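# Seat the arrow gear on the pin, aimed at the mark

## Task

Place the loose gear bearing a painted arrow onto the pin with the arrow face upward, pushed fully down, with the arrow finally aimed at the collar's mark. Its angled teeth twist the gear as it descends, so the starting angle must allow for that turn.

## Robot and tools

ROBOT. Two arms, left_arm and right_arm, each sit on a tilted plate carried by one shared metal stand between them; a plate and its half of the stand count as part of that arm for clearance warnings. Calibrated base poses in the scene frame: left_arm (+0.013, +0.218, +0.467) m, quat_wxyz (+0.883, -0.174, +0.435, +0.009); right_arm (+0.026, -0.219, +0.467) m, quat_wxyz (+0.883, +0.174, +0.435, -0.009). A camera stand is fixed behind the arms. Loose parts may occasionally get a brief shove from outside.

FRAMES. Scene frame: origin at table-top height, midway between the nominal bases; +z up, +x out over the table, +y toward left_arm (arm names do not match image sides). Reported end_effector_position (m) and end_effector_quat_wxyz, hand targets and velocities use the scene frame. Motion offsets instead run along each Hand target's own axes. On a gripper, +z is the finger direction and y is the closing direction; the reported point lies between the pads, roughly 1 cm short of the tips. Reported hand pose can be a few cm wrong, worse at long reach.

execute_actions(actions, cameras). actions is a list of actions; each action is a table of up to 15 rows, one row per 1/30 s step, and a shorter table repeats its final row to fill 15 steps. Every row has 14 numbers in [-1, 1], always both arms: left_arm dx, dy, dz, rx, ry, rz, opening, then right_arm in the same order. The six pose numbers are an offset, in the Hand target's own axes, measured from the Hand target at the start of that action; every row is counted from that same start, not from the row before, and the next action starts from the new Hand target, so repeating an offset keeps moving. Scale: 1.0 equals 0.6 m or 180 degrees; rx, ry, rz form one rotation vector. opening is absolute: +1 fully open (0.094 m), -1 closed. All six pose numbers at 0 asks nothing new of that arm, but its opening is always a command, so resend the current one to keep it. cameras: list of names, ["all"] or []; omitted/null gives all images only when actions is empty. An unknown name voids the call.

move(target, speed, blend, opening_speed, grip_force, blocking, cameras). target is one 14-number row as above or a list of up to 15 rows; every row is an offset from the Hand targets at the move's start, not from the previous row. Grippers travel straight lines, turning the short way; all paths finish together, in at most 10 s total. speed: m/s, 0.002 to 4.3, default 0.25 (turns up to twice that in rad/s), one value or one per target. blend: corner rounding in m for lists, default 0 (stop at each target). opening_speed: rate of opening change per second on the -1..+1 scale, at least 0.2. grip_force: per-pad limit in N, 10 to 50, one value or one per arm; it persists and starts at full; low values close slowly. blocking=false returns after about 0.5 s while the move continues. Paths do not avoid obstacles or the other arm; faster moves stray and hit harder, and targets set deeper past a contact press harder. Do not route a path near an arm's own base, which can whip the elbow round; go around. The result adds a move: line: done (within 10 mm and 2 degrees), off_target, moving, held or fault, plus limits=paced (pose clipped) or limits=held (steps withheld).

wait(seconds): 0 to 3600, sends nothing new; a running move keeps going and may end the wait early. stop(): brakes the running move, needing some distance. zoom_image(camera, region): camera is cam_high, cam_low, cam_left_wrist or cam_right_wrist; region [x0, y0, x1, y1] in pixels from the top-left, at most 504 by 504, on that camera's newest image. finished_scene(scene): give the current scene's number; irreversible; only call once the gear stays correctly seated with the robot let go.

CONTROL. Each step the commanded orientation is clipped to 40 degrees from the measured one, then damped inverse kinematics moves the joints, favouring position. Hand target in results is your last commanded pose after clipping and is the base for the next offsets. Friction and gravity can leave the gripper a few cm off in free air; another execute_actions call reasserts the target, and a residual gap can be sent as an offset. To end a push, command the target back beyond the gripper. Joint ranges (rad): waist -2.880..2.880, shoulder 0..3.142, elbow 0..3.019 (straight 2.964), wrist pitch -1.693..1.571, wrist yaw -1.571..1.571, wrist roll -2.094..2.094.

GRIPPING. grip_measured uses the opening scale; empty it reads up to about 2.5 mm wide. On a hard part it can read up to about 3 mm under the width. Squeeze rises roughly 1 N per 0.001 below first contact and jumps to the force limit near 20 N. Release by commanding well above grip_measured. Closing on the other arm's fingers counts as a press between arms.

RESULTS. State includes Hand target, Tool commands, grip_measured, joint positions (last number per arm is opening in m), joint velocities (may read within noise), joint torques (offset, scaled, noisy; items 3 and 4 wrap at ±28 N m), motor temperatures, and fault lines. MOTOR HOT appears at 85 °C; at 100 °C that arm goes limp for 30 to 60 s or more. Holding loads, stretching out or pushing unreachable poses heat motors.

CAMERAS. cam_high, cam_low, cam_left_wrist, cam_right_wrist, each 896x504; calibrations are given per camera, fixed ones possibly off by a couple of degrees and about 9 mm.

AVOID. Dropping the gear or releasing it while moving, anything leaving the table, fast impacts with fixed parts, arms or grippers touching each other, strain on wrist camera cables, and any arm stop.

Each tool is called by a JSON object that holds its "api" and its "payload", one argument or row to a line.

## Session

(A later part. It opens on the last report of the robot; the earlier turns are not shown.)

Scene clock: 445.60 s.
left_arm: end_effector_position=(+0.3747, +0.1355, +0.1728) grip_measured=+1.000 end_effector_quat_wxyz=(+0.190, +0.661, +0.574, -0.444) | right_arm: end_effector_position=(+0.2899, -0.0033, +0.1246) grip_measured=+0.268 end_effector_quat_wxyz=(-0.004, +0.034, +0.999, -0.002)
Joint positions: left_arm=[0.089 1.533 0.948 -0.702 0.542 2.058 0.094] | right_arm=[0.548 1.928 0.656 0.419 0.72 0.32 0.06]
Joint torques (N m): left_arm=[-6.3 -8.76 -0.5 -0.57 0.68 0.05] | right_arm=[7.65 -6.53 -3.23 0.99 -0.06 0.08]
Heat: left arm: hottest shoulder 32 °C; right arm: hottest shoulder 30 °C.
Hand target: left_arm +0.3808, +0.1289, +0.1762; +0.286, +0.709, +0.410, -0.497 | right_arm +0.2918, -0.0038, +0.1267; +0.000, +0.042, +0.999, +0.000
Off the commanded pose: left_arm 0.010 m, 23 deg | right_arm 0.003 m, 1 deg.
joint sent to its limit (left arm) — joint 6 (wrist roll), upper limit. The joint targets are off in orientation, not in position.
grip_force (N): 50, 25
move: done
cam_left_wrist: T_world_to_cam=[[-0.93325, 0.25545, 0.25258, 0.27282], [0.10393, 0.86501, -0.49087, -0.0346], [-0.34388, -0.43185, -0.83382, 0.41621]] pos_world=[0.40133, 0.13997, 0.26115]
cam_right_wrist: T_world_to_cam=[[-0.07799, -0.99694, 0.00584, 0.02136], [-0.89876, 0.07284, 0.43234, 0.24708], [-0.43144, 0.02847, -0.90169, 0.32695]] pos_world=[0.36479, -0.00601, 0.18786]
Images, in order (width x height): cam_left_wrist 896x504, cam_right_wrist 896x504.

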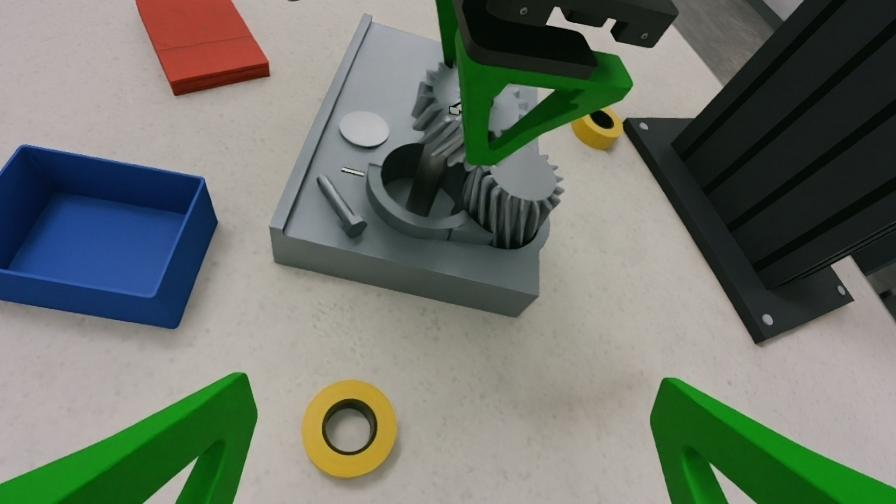

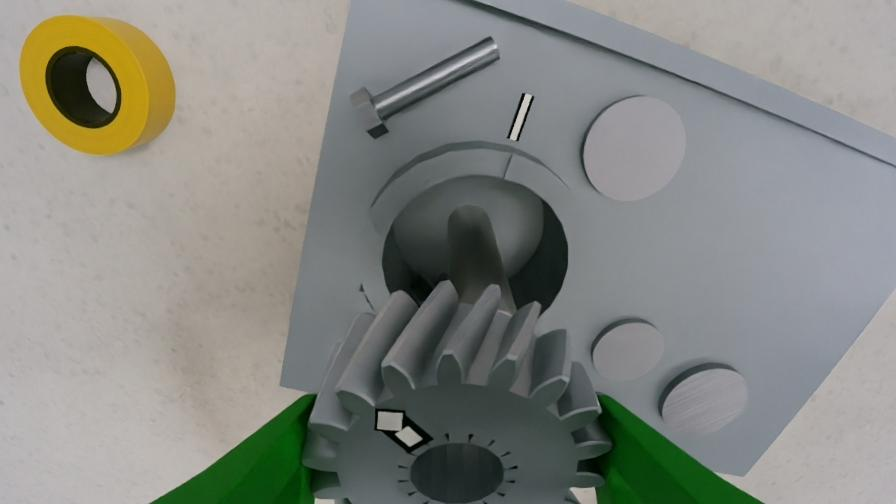

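{"api": "zoom_image", "payload": {
  "camera": "cam_right_wrist",
  "region": [360, 130, 580, 330]
}}

Scaled by 2.291 from the camera's image (finer frame: 1280x720).

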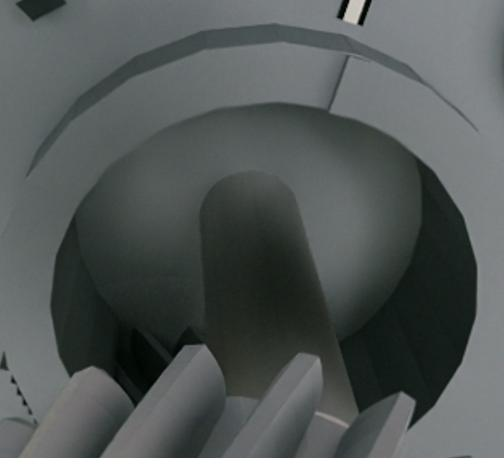

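{"api": "move", "payload": {
  "target": [0, 0, 0, 0, 0, 0, 1, -0.0145, -0.0108, 0.005, 0, 0, 0, 0.05],
  "speed": 0.1,
  "cameras": ["cam_right_wrist", "cam_left_wrist"]
}}

{"api": "zoom_image", "payload": {
  "camera": "cam_left_wrist",
  "region": [370, 40, 610, 240]
}}

{"api": "zoom_image", "payload": {
  "camera": "cam_right_wrist",
  "region": [330, 120, 600, 390]
}}

Scene clock: 490.70 s.
left_arm: end_effector_position=(+0.3747, +0.1355, +0.1728) grip_measured=+1.000 end_effector_quat_wxyz=(+0.190, +0.661, +0.574, -0.444) | right_arm: end_effector_position=(+0.2910, -0.0122, +0.1184) grip_measured=+0.268 end_effector_quat_wxyz=(-0.009, +0.040, +0.999, -0.005)
Joint positions: left_arm=[0.089 1.533 0.948 -0.702 0.542 2.058 0.094] | right_arm=[0.521 1.925 0.656 0.419 0.706 0.314 0.06]
Joint torques (N m): left_arm=[-6.3 -8.23 -0.38 -0.58 0.68 0.06] | right_arm=[7.71 -7.47 -3.21 0.77 -0.12 -0.02]
Heat: left arm: hottest shoulder 33 °C; right arm: hottest shoulder 30 °C.
Hand target: left_arm +0.3808, +0.1289, +0.1762; +0.286, +0.709, +0.410, -0.497 | right_arm +0.2999, -0.0110, +0.1237; +0.000, +0.042, +0.999, +0.000
Off the commanded pose: left_arm 0.010 m, 23 deg | right_arm 0.010 m, 1 deg.
joint sent to its limit (left arm) — joint 6 (wrist roll), upper limit. The joint targets are off in orientation, not in position.
grip_force (N): 50, 25
move: done
cam_left_wrist: T_world_to_cam=[[-0.93325, 0.25545, 0.25258, 0.27282], [0.10393, 0.86501, -0.49087, -0.0346], [-0.34388, -0.43185, -0.83382, 0.41621]] pos_world=[0.40133, 0.13997, 0.26115]
cam_right_wrist: T_world_to_cam=[[-0.08988, -0.99587, 0.01307, 0.0152], [-0.89358, 0.08643, 0.44051, 0.24899], [-0.43982, 0.02791, -0.89765, 0.32409]] pos_world=[0.3664, -0.01543, 0.18104]
Images, in order (width x height): cam_left_wrist 896x504, cam_right_wrist 896x504.

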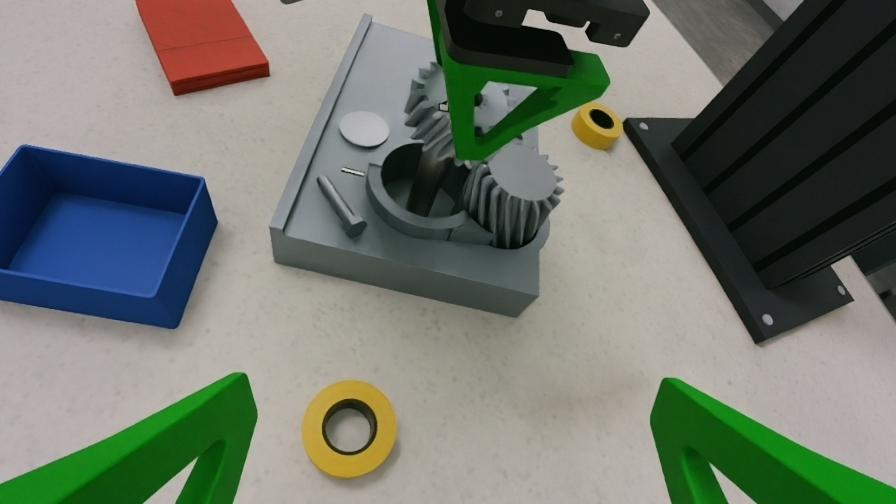

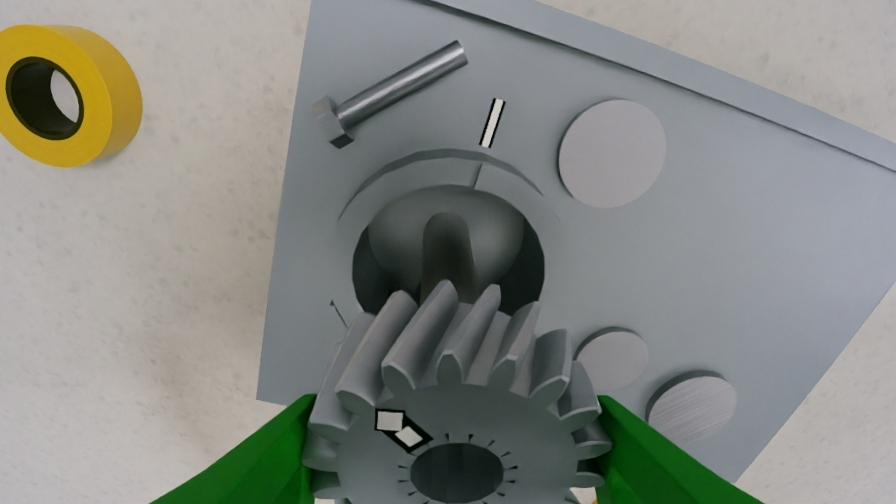

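Scaled by 2.100 from the camera's image (finer frame: 1280x720).

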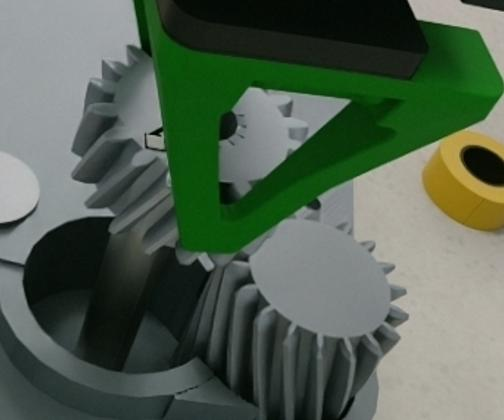

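Scaled by 1.867 from the camera's image (finer frame: 1280x720).

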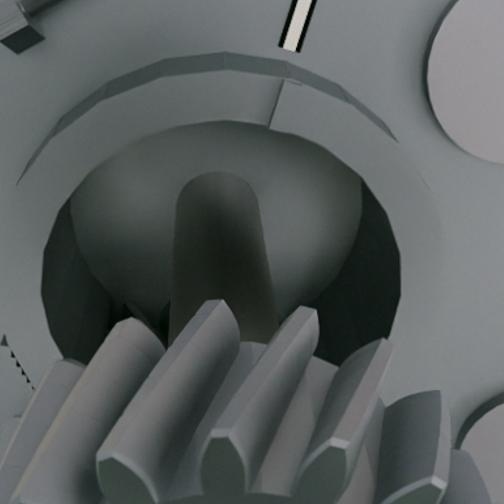

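{"api": "move", "payload": {
  "target": [0, 0, 0, 0, 0, 0, 1, -0.013, 0.0036, -0.0017, 0, 0, 0, 0.05],
  "speed": 0.1,
  "cameras": ["cam_right_wrist", "cam_left_wrist"]
}}

{"api": "zoom_image", "payload": {
  "camera": "cam_right_wrist",
  "region": [330, 120, 600, 390]
}}

Scene clock: 498.23 s.
left_arm: end_effector_position=(+0.3747, +0.1355, +0.1728) grip_measured=+1.000 end_effector_quat_wxyz=(+0.190, +0.661, +0.574, -0.444) | right_arm: end_effector_position=(+0.3038, -0.0103, +0.1194) grip_measured=+0.268 end_effector_quat_wxyz=(-0.003, +0.045, +0.999, -0.004)
Joint positions: left_arm=[0.089 1.533 0.948 -0.702 0.542 2.058 0.094] | right_arm=[0.521 1.907 0.671 0.405 0.706 0.313 0.06]
Joint torques (N m): left_arm=[-6.12 -8.88 -0.39 -0.53 0.67 0.06] | right_arm=[7.77 -7.47 -2.96 0.16 -0.1 -0.07]
Heat: left arm: hottest shoulder 33 °C; right arm: hottest shoulder 30 °C.
Hand target: left_arm +0.3808, +0.1289, +0.1762; +0.286, +0.709, +0.410, -0.497 | right_arm +0.3080, -0.0095, +0.1247; +0.000, +0.042, +0.999, +0.000
Off the commanded pose: left_arm 0.010 m, 23 deg | right_arm 0.007 m, 1 deg.
joint sent to its limit (left arm) — joint 6 (wrist roll), upper limit. The joint targets are off in orientation, not in position.
grip_force (N): 50, 25
move: done
cam_left_wrist: T_world_to_cam=[[-0.93325, 0.25545, 0.25258, 0.27282], [0.10393, 0.86501, -0.49087, -0.0346], [-0.34388, -0.43185, -0.83382, 0.41621]] pos_world=[0.40133, 0.13997, 0.26115]
cam_right_wrist: T_world_to_cam=[[-0.10082, -0.99487, 0.00883, 0.02207], [-0.89841, 0.09485, 0.42879, 0.26286], [-0.42743, 0.0353, -0.90336, 0.32762]] pos_world=[0.37841, -0.01454, 0.18306]
Images, in order (width x height): cam_left_wrist 896x504, cam_right_wrist 896x504.

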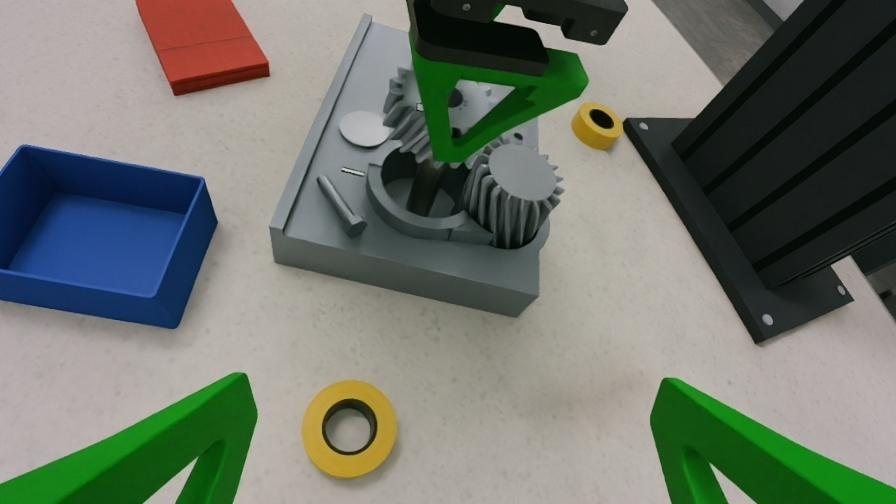

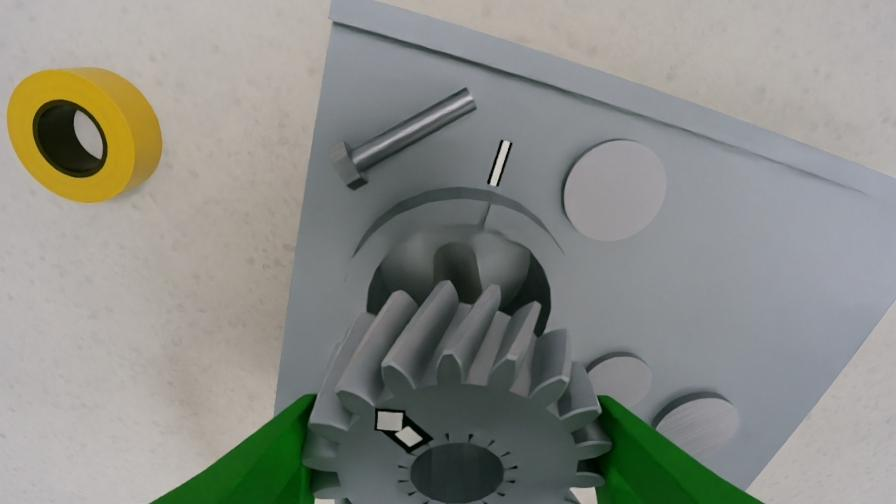

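Scaled by 1.867 from the camera's image (finer frame: 1280x720).

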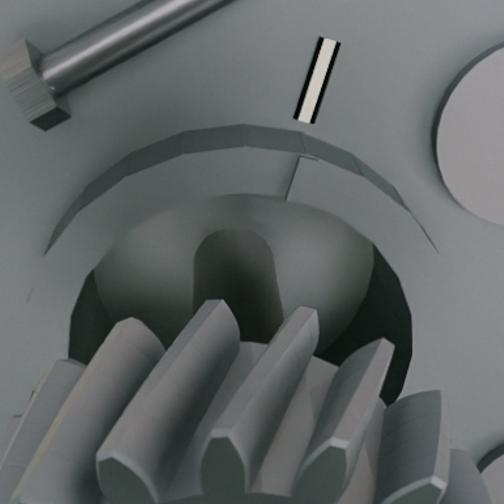

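{"api": "move", "payload": {
  "target": [0, 0, 0, 0, 0, 0, 1, 0.0139, -0.0037, 0, 0, 0, 0, 0.05],
  "speed": 0.1,
  "cameras": ["cam_right_wrist", "cam_left_wrist"]
}}

{"api": "zoom_image", "payload": {
  "camera": "cam_right_wrist",
  "region": [330, 120, 600, 390]
}}

{"api": "zoom_image", "payload": {
  "camera": "cam_left_wrist",
  "region": [370, 40, 610, 240]
}}

Scene clock: 510.03 s.
left_arm: end_effector_position=(+0.3747, +0.1355, +0.1728) grip_measured=+1.000 end_effector_quat_wxyz=(+0.190, +0.661, +0.574, -0.444) | right_arm: end_effector_position=(+0.3051, -0.0100, +0.1194) grip_measured=+0.268 end_effector_quat_wxyz=(+0.000, +0.047, +0.999, -0.003)
Joint positions: left_arm=[0.089 1.533 0.948 -0.702 0.542 2.058 0.094] | right_arm=[0.521 1.907 0.671 0.411 0.706 0.313 0.06]
Joint torques (N m): left_arm=[-6.24 -8.59 -0.43 -0.55 0.68 0.05] | right_arm=[7.77 -6.48 -4.34 1.07 -0.07 -0.05]
Heat: left arm: hottest shoulder 33 °C; right arm: hottest shoulder 30 °C.
Hand target: left_arm +0.3808, +0.1289, +0.1762; +0.286, +0.709, +0.410, -0.497 | right_arm +0.2995, -0.0110, +0.1247; +0.000, +0.042, +0.999, +0.000
Off the commanded pose: left_arm 0.010 m, 23 deg | right_arm 0.008 m, 1 deg.
joint sent to its limit (left arm) — joint 6 (wrist roll), upper limit. The joint targets are off in orientation, not in position.
grip_force (N): 50, 25
move: done
cam_left_wrist: T_world_to_cam=[[-0.93325, 0.25545, 0.25258, 0.27282], [0.10393, 0.86501, -0.49087, -0.0346], [-0.34388, -0.43185, -0.83382, 0.41621]] pos_world=[0.40133, 0.13997, 0.26115]
cam_right_wrist: T_world_to_cam=[[-0.10499, -0.99445, 0.00726, 0.02403], [-0.90009, 0.09812, 0.42451, 0.26501], [-0.42286, 0.03803, -0.90539, 0.32697]] pos_world=[0.37932, -0.01455, 0.18337]
Images, in order (width x height): cam_left_wrist 896x504, cam_right_wrist 896x504.

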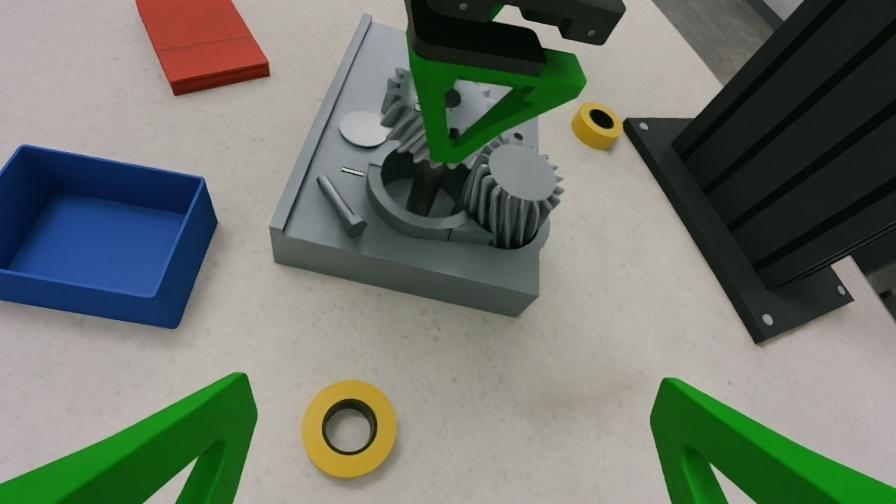

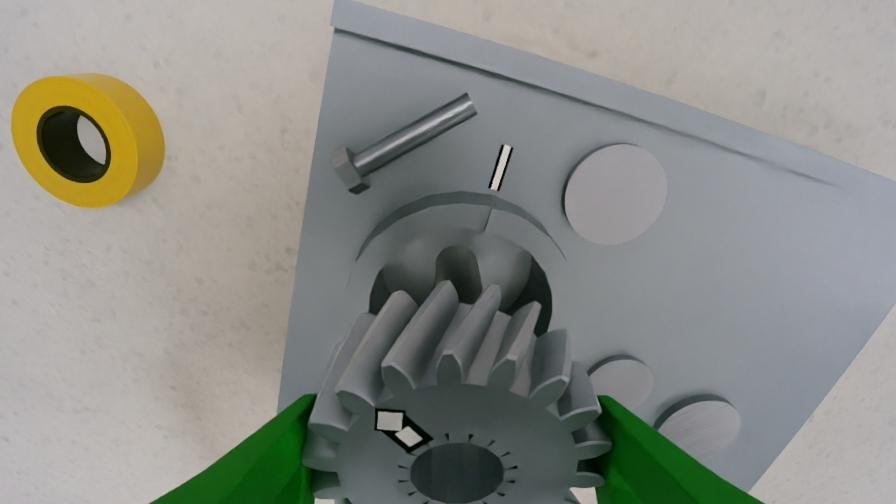

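Scaled by 1.867 from the camera's image (finer frame: 1280x720).

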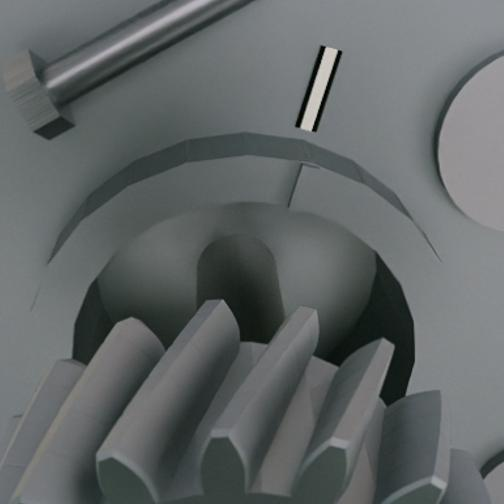

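Scaled by 2.100 from the camera's image (finer frame: 1280x720).

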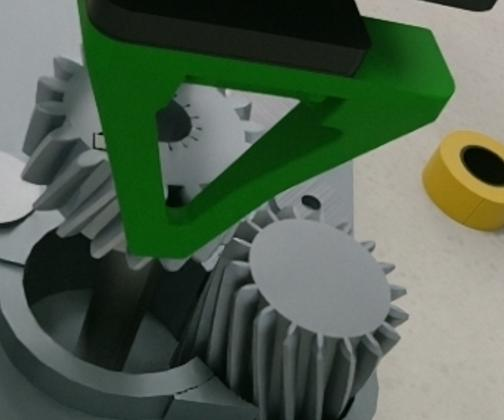

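{"api": "move", "payload": {
  "target": [0, 0, 0, 0, 0, 0, 1, 0.015, -0.0017, 0, 0, 0, 0, 0.05],
  "speed": 0.1,
  "cameras": ["cam_right_wrist"]
}}

Scene clock: 518.60 s.
left_arm: end_effector_position=(+0.3747, +0.1355, +0.1728) grip_measured=+1.000 end_effector_quat_wxyz=(+0.190, +0.661, +0.574, -0.444) | right_arm: end_effector_position=(+0.3004, -0.0098, +0.1180) grip_measured=+0.268 end_effector_quat_wxyz=(+0.002, +0.049, +0.999, -0.002)
Joint positions: left_arm=[0.089 1.533 0.948 -0.702 0.542 2.058 0.094] | right_arm=[0.521 1.921 0.663 0.439 0.706 0.313 0.06]
Joint torques (N m): left_arm=[-6.42 -8.53 -0.44 -0.54 0.67 0.04] | right_arm=[8.06 -6.24 -5.05 1.06 0.03 -0.03]
Heat: left arm: hottest shoulder 33 °C; right arm: hottest shoulder 30 °C.
Hand target: left_arm +0.3808, +0.1289, +0.1762; +0.286, +0.709, +0.410, -0.497 | right_arm +0.2904, -0.0112, +0.1247; +0.000, +0.042, +0.999, +0.000
Off the commanded pose: left_arm 0.010 m, 23 deg | right_arm 0.012 m, 1 deg.
joint sent to its limit (left arm) — joint 6 (wrist roll), upper limit. The joint targets are off in orientation, not in position.
grip_force (N): 50, 25
move: off_target (right_arm)
cam_right_wrist: T_world_to_cam=[[-0.10886, -0.99404, 0.00578, 0.02503], [-0.90162, 0.10119, 0.42053, 0.26234], [-0.41861, 0.04057, -0.90726, 0.32266]] pos_world=[0.37432, -0.01475, 0.18227]

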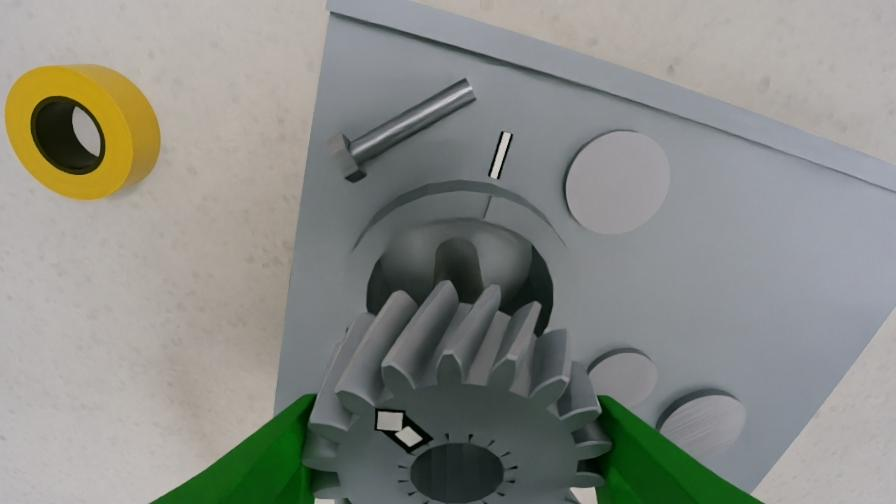

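{"api": "move", "payload": {
  "target": [0, 0, 0, 0, 0, 0, 1, 0.0062, -0.0058, -0.0017, 0, 0, 0, 0.05],
  "speed": 0.1,
  "cameras": ["cam_right_wrist"]
}}

Scene clock: 522.60 s.
left_arm: end_effector_position=(+0.3747, +0.1355, +0.1728) grip_measured=+1.000 end_effector_quat_wxyz=(+0.190, +0.661, +0.574, -0.444) | right_arm: end_effector_position=(+0.2969, -0.0120, +0.1197) grip_measured=+0.268 end_effector_quat_wxyz=(+0.003, +0.050, +0.999, -0.002)
Joint positions: left_arm=[0.089 1.533 0.948 -0.702 0.542 2.058 0.094] | right_arm=[0.521 1.921 0.65 0.454 0.706 0.313 0.06]
Joint torques (N m): left_arm=[-6.18 -8.7 -0.34 -0.5 0.69 0.06] | right_arm=[7.82 -6.18 -5.22 1.06 -0.03 -0.04]
Heat: left arm: hottest shoulder 33 °C; right arm: hottest shoulder 30 °C.
Hand target: left_arm +0.3808, +0.1289, +0.1762; +0.286, +0.709, +0.410, -0.497 | right_arm +0.2864, -0.0144, +0.1257; +0.000, +0.042, +0.999, +0.000
Off the commanded pose: left_arm 0.010 m, 23 deg | right_arm 0.012 m, 1 deg.
joint sent to its limit (left arm) — joint 6 (wrist roll), upper limit. The joint targets are off in orientation, not in position.
grip_force (N): 50, 25
move: off_target (right_arm)
cam_right_wrist: T_world_to_cam=[[-0.1106, -0.99385, 0.00513, 0.0231], [-0.90228, 0.10257, 0.41878, 0.25907], [-0.41673, 0.04168, -0.90807, 0.32231]] pos_world=[0.37062, -0.01705, 0.18407]

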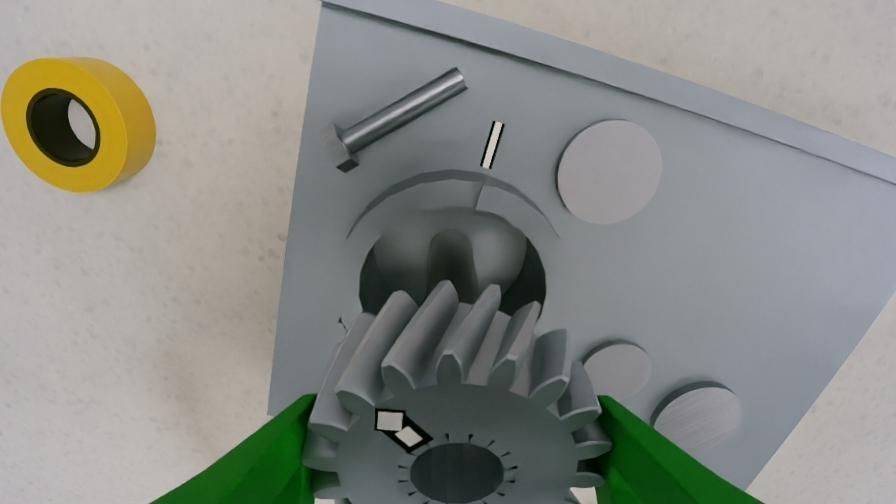

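{"api": "zoom_image", "payload": {
  "camera": "cam_right_wrist",
  "region": [330, 120, 600, 390]
}}

Scaled by 1.867 from the camera's image (finer frame: 1280x720).

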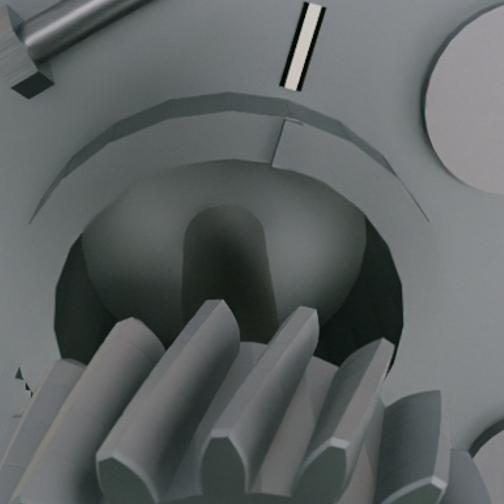

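{"api": "move", "payload": {
  "target": [0, 0, 0, 0, 0, 0, 1, 0, 0.0008, 0.01, 0, 0, 0, 0.05],
  "speed": 0.05,
  "cameras": ["cam_right_wrist"]
}}

Scene clock: 529.20 s.
left_arm: end_effector_position=(+0.3747, +0.1355, +0.1728) grip_measured=+1.000 end_effector_quat_wxyz=(+0.190, +0.661, +0.574, -0.444) | right_arm: end_effector_position=(+0.2918, -0.0107, +0.1169) grip_measured=+0.268 end_effector_quat_wxyz=(+0.001, +0.047, +0.999, -0.001)
Joint positions: left_arm=[0.089 1.533 0.948 -0.702 0.542 2.058 0.094] | right_arm=[0.52 1.937 0.65 0.466 0.702 0.308 0.06]
Joint torques (N m): left_arm=[-6.59 -8.94 -0.42 -0.55 0.68 0.05] | right_arm=[7.24 -6.24 -4.51 1.07 -0.13 -0.06]
Heat: left arm: hottest shoulder 33 °C; right arm: hottest shoulder 30 °C.
Hand target: left_arm +0.3808, +0.1289, +0.1762; +0.286, +0.709, +0.410, -0.497 | right_arm +0.2865, -0.0139, +0.1197; +0.000, +0.042, +0.999, +0.000
Off the commanded pose: left_arm 0.010 m, 23 deg | right_arm 0.007 m, 1 deg.
joint sent to its limit (left arm) — joint 6 (wrist roll), upper limit. The joint targets are off in orientation, not in position.
grip_force (N): 50, 25
move: done
cam_right_wrist: T_world_to_cam=[[-0.10351, -0.99462, 0.00305, 0.02196], [-0.90125, 0.09509, 0.42275, 0.25474], [-0.42076, 0.041, -0.90624, 0.3186]] pos_world=[0.36592, -0.01544, 0.18097]

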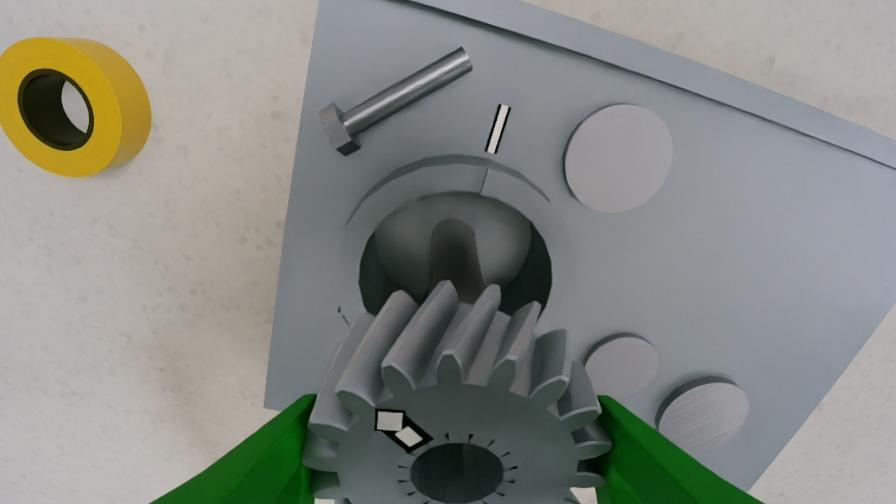

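{"api": "move", "payload": {
  "target": [
    [0, 0, 0, 0, 0, 0, 1, -0.0142, 0.0018, -0.0583, 0, 0, 0, 0.05],
    [0, 0, 0, 0, 0, 0, 1, -0.0142, 0.0018, -0.0122, 0, 0, 0, 0.05]
  ],
  "speed": 0.1,
  "cameras": ["cam_right_wrist"]
}}

Scene clock: 543.27 s.
left_arm: end_effector_position=(+0.3747, +0.1355, +0.1728) grip_measured=+1.000 end_effector_quat_wxyz=(+0.190, +0.661, +0.574, -0.444) | right_arm: end_effector_position=(+0.2891, -0.0160, +0.1240) grip_measured=+0.268 end_effector_quat_wxyz=(-0.008, +0.041, +0.999, -0.005)
Joint positions: left_arm=[0.089 1.533 0.948 -0.702 0.542 2.058 0.094] | right_arm=[0.524 1.91 0.636 0.424 0.708 0.317 0.06]
Joint torques (N m): left_arm=[-6.48 -8.94 -0.4 -0.57 0.67 0.03] | right_arm=[7.82 -6.89 -2.93 0.95 -0.11 -0.06]
Heat: left arm: hottest shoulder 33 °C; right arm: hottest shoulder 30 °C.
Hand target: left_arm +0.3808, +0.1289, +0.1762; +0.286, +0.709, +0.410, -0.497 | right_arm +0.2950, -0.0137, +0.1270; +0.000, +0.042, +0.999, +0.000
Off the commanded pose: left_arm 0.010 m, 23 deg | right_arm 0.007 m, 1 deg.
joint sent to its limit (left arm) — joint 6 (wrist roll), upper limit. The joint targets are off in orientation, not in position.
grip_force (N): 50, 25
move: done
cam_right_wrist: T_world_to_cam=[[-0.09196, -0.99569, 0.0123, 0.01186], [-0.8944, 0.08802, 0.43853, 0.24561], [-0.43772, 0.02933, -0.89863, 0.32794]] pos_world=[0.3643, -0.01943, 0.18684]

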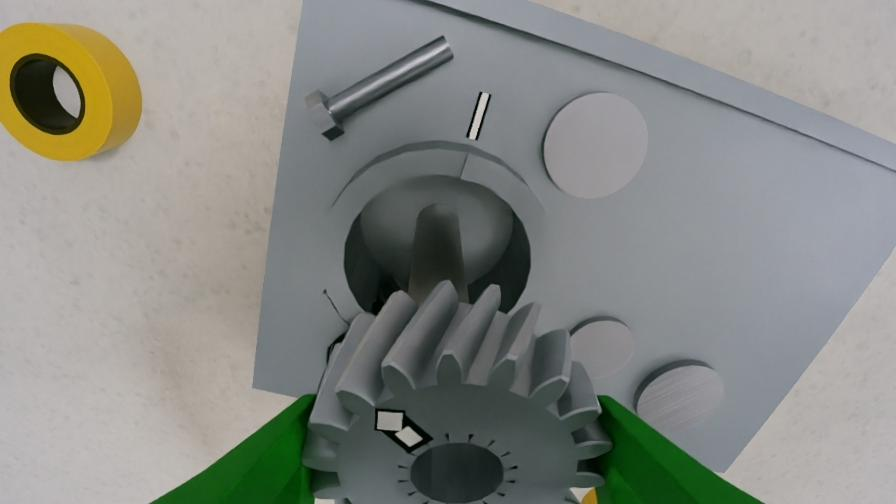

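{"api": "move", "payload": {
  "target": [
    [0, 0, 0, 0, 0, 0, 1, -0.0127, 0.0089, -0.0467, 0, 0, 0, 0.05],
    [0, 0, 0, 0, 0, 0, 1, -0.0127, 0.0089, 0.0058, 0, 0, 0, 0.05]
  ],
  "speed": 0.1,
  "cameras": ["cam_right_wrist"]
}}

Scene clock: 548.67 s.
left_arm: end_effector_position=(+0.3747, +0.1355, +0.1728) grip_measured=+1.000 end_effector_quat_wxyz=(+0.190, +0.661, +0.574, -0.444) | right_arm: end_effector_position=(+0.2977, -0.0115, +0.1201) grip_measured=+0.268 end_effector_quat_wxyz=(-0.008, +0.042, +0.999, -0.005)
Joint positions: left_arm=[0.089 1.533 0.948 -0.702 0.542 2.058 0.094] | right_arm=[0.523 1.911 0.664 0.4 0.707 0.317 0.06]
Joint torques (N m): left_arm=[-6.18 -8.82 -0.44 -0.66 0.67 0.04] | right_arm=[7.94 -6.95 -2.89 0.94 -0.12 -0.07]
Heat: left arm: hottest shoulder 33 °C; right arm: hottest shoulder 30 °C.
Hand target: left_arm +0.3808, +0.1289, +0.1762; +0.286, +0.709, +0.410, -0.497 | right_arm +0.3030, -0.0089, +0.1235; +0.000, +0.042, +0.999, +0.000
Off the commanded pose: left_arm 0.010 m, 23 deg | right_arm 0.007 m, 1 deg.
joint sent to its limit (left arm) — joint 6 (wrist roll), upper limit. The joint targets are off in orientation, not in position.
grip_force (N): 50, 25
move: done
cam_right_wrist: T_world_to_cam=[[-0.09341, -0.99555, 0.0127, 0.01755], [-0.89454, 0.08952, 0.43794, 0.2549], [-0.43712, 0.02954, -0.89892, 0.32794]] pos_world=[0.37301, -0.01503, 0.18294]

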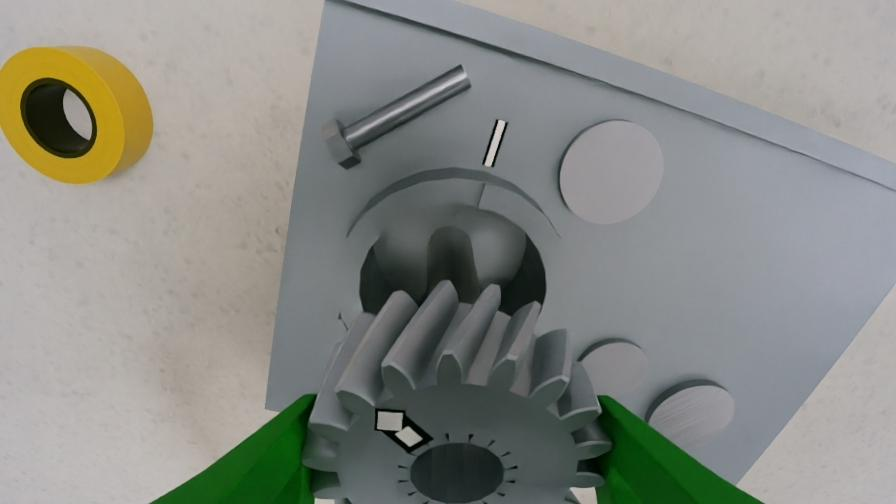

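{"api": "zoom_image", "payload": {
  "camera": "cam_right_wrist",
  "region": [350, 130, 550, 330]
}}

Scaled by 2.520 from the camera's image (finer frame: 1280x720).

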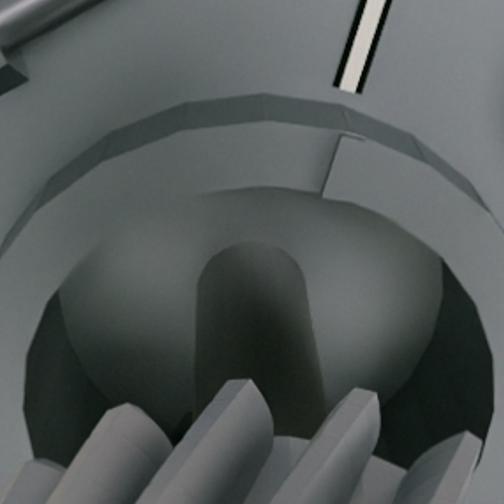

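{"api": "move", "payload": {
  "target": [0, 0, 0, 0, 0, 0, 1, 0, 0, 0.0167, 0, 0, 0, 0.05],
  "speed": 0.04,
  "cameras": ["cam_right_wrist", "cam_left_wrist"]
}}

Scene clock: 559.97 s.
left_arm: end_effector_position=(+0.3747, +0.1355, +0.1728) grip_measured=+1.000 end_effector_quat_wxyz=(+0.190, +0.661, +0.574, -0.444) | right_arm: end_effector_position=(+0.3018, -0.0086, +0.1168) grip_measured=+0.268 end_effector_quat_wxyz=(-0.003, +0.040, +0.999, -0.001)
Joint positions: left_arm=[0.089 1.533 0.948 -0.702 0.542 2.058 0.094] | right_arm=[0.519 1.918 0.673 0.415 0.699 0.3 0.06]
Joint torques (N m): left_arm=[-6.18 -8.82 -0.44 -0.59 0.69 0.02] | right_arm=[6.77 -5.6 -2.4 1.17 -0.22 -0.08]
Heat: left arm: hottest shoulder 33 °C; right arm: hottest shoulder 30 °C.
Hand target: left_arm +0.3808, +0.1289, +0.1762; +0.286, +0.709, +0.410, -0.497 | right_arm +0.3032, -0.0089, +0.1135; +0.000, +0.042, +0.999, +0.000
Off the commanded pose: left_arm 0.010 m, 23 deg | right_arm 0.004 m, 0 deg.
joint sent to its limit (left arm) — joint 6 (wrist roll), upper limit. The joint targets are off in orientation, not in position.
grip_force (N): 50, 25
move: done
cam_left_wrist: T_world_to_cam=[[-0.93325, 0.25545, 0.25258, 0.27282], [0.10393, 0.86501, -0.49087, -0.0346], [-0.34388, -0.43185, -0.83382, 0.41621]] pos_world=[0.40133, 0.13997, 0.26115]
cam_right_wrist: T_world_to_cam=[[-0.09001, -0.99594, 0.00327, 0.02092], [-0.89898, 0.08266, 0.43012, 0.26196], [-0.42864, 0.03577, -0.90277, 0.32457]] pos_world=[0.3765, -0.01243, 0.18026]
Images, in order (width x height): cam_left_wrist 896x504, cam_right_wrist 896x504.

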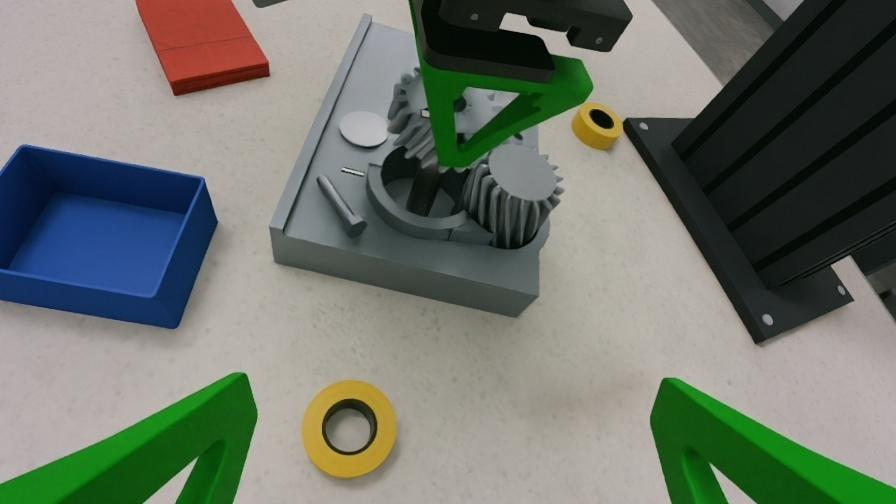

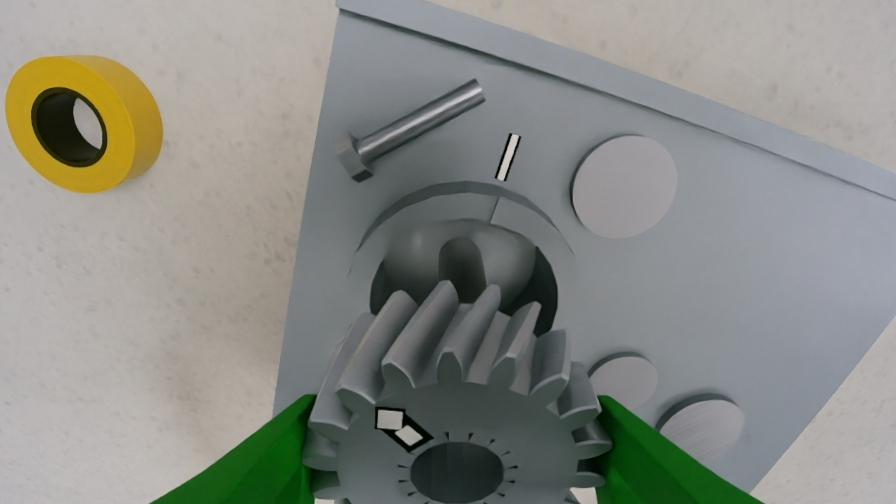

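{"api": "zoom_image", "payload": {
  "camera": "cam_right_wrist",
  "region": [350, 150, 550, 350]
}}

{"api": "zoom_image", "payload": {
  "camera": "cam_left_wrist",
  "region": [380, 60, 520, 200]
}}

Scaled by 2.520 from the camera's image (finer frame: 1280x720).

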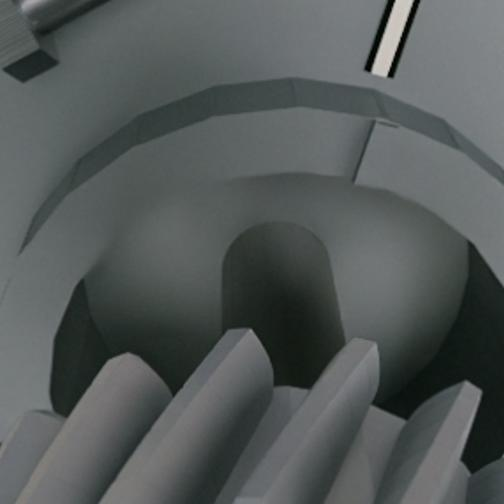

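Scaled by 3.600 from the camera's image (finer frame: 1280x720).

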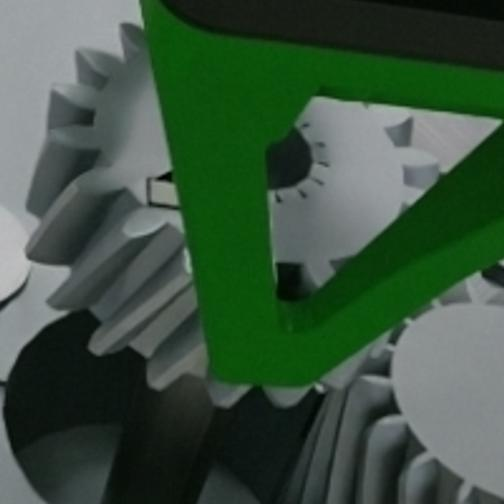

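{"api": "move", "payload": {
  "target": [
    [0, 0, 0, 0, 0, 0, 1, -0.001, 0, -0.0608, 0, 0, 0, 0.05],
    [0, 0, 0, 0, 0, 0, 1, -0.001, 0, -0.0133, 0, 0, 0, 0.05],
    [0, 0, 0, 0, 0, 0, 1, 0.0052, -0.0053, 0.0058, 0, 0, 0, 0.05]
  ],
  "speed": [0.1, 0.1, 0.03],
  "cameras": ["cam_right_wrist"]
}}

Scene clock: 596.90 s.
left_arm: end_effector_position=(+0.3747, +0.1355, +0.1728) grip_measured=+1.000 end_effector_quat_wxyz=(+0.190, +0.661, +0.574, -0.444) | right_arm: end_effector_position=(+0.3003, -0.0098, +0.1167) grip_measured=+0.268 end_effector_quat_wxyz=(-0.001, +0.038, +0.999, +0.000)
Joint positions: left_arm=[0.089 1.533 0.948 -0.702 0.542 2.058 0.094] | right_arm=[0.517 1.921 0.666 0.433 0.697 0.289 0.06]
Joint torques (N m): left_arm=[-6.36 -8.7 -0.38 -0.5 0.68 0.02] | right_arm=[6.07 -5.13 -2.39 1.32 -0.45 -0.03]
Heat: left arm: hottest shoulder 33 °C; right arm: hottest shoulder 30 °C.
Hand target: left_arm +0.3808, +0.1289, +0.1762; +0.286, +0.709, +0.410, -0.497 | right_arm +0.2996, -0.0118, +0.1101; +0.000, +0.042, +0.999, +0.000
Off the commanded pose: left_arm 0.010 m, 23 deg | right_arm 0.007 m, 1 deg.
joint sent to its limit (left arm) — joint 6 (wrist roll), upper limit. The joint targets are off in orientation, not in position.
grip_force (N): 50, 25
move: done
cam_right_wrist: T_world_to_cam=[[-0.08537, -0.99635, 0.00149, 0.01855], [-0.90138, 0.07787, 0.42598, 0.2619], [-0.42454, 0.03503, -0.90473, 0.32282]] pos_world=[0.3747, -0.01322, 0.18047]

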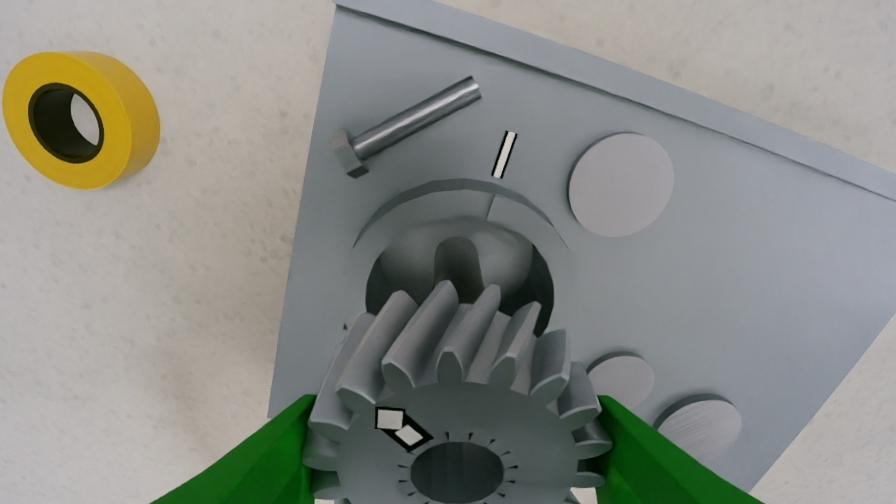

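{"api": "move", "payload": {
  "target": [0, 0, 0, 0, 0, 0, 1, 0.0045, -0.0072, 0, 0, 0, 0, 0.05],
  "speed": 0.03,
  "cameras": ["cam_right_wrist"]
}}

Scene clock: 600.93 s.
left_arm: end_effector_position=(+0.3747, +0.1355, +0.1728) grip_measured=+1.000 end_effector_quat_wxyz=(+0.190, +0.661, +0.574, -0.444) | right_arm: end_effector_position=(+0.3002, -0.0102, +0.1167) grip_measured=+0.268 end_effector_quat_wxyz=(+0.002, +0.039, +0.999, +0.003)
Joint positions: left_arm=[0.089 1.533 0.948 -0.702 0.542 2.058 0.094] | right_arm=[0.515 1.922 0.66 0.45 0.691 0.284 0.06]
Joint torques (N m): left_arm=[-6.59 -8.64 -0.5 -0.58 0.69 0.03] | right_arm=[5.48 -5.13 -2.97 1.31 -0.36 -0.04]
Heat: left arm: hottest shoulder 33 °C; right arm: hottest shoulder 30 °C.
Hand target: left_arm +0.3808, +0.1289, +0.1762; +0.286, +0.709, +0.410, -0.497 | right_arm +0.2966, -0.0159, +0.1101; +0.000, +0.042, +0.999, +0.000
Off the commanded pose: left_arm 0.010 m, 23 deg | right_arm 0.009 m, 1 deg.
joint sent to its limit (left arm) — joint 6 (wrist roll), upper limit. The joint targets are off in orientation, not in position.
grip_force (N): 50, 25
move: done
cam_right_wrist: T_world_to_cam=[[-0.08778, -0.99613, -0.00528, 0.01962], [-0.90374, 0.07741, 0.42102, 0.26299], [-0.41898, 0.04172, -0.90703, 0.32149]] pos_world=[0.3741, -0.01422, 0.18098]

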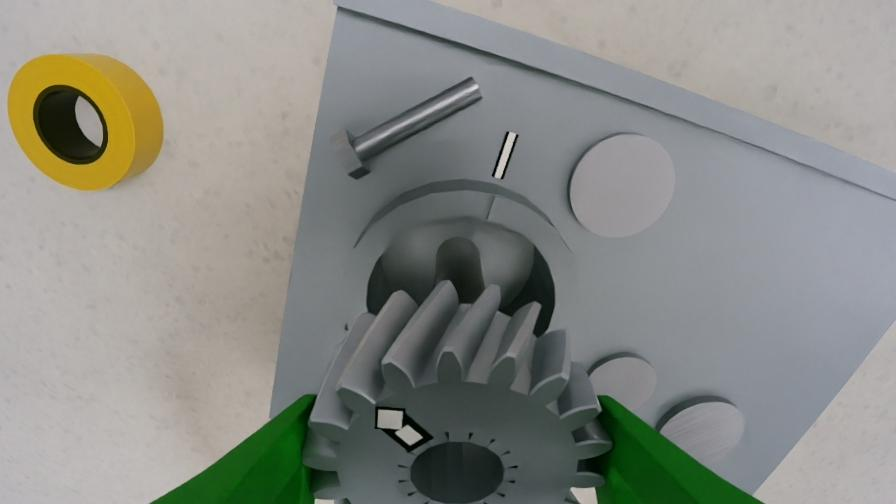

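{"api": "zoom_image", "payload": {
  "camera": "cam_right_wrist",
  "region": [350, 150, 550, 350]
}}

Scaled by 2.520 from the camera's image (finer frame: 1280x720).

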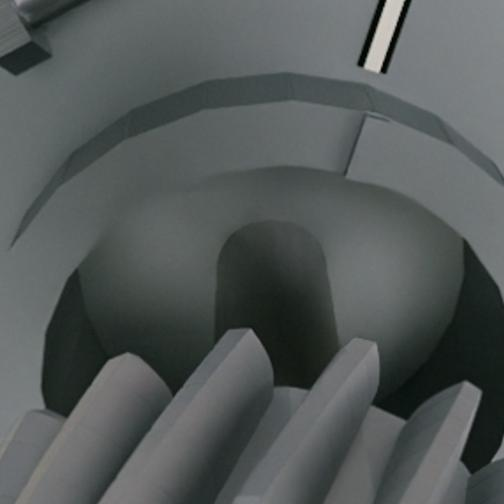

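{"api": "move", "payload": {
  "target": [0, 0, 0, 0, 0, 0, 1, 0.0035, -0.009, 0, 0, 0, 0, 0.05],
  "speed": 0.03
}}

Scene clock: 609.93 s.
left_arm: end_effector_position=(+0.3747, +0.1355, +0.1728) grip_measured=+1.000 end_effector_quat_wxyz=(+0.190, +0.661, +0.574, -0.444) | right_arm: end_effector_position=(+0.2999, -0.0106, +0.1169) grip_measured=+0.268 end_effector_quat_wxyz=(+0.005, +0.040, +0.999, +0.008)
Joint positions: left_arm=[0.089 1.533 0.948 -0.702 0.542 2.058 0.094] | right_arm=[0.511 1.922 0.653 0.469 0.68 0.277 0.06]
Joint torques (N m): left_arm=[-6.12 -8.64 -0.35 -0.54 0.68 0.06] | right_arm=[5.13 -5.48 -3.45 1.22 -0.18 -0.09]
Heat: left arm: hottest shoulder 33 °C; right arm: hottest shoulder 30 °C.
Hand target: left_arm +0.3808, +0.1289, +0.1762; +0.286, +0.709, +0.410, -0.497 | right_arm +0.2941, -0.0211, +0.1101; +0.000, +0.042, +0.999, +0.000
Off the commanded pose: left_arm 0.010 m, 23 deg | right_arm 0.014 m, 1 deg.
joint sent to its limit (left arm) — joint 6 (wrist roll), upper limit. The joint targets are off in orientation, not in position.
grip_force (N): 50, 25
move: off_target (right_arm)


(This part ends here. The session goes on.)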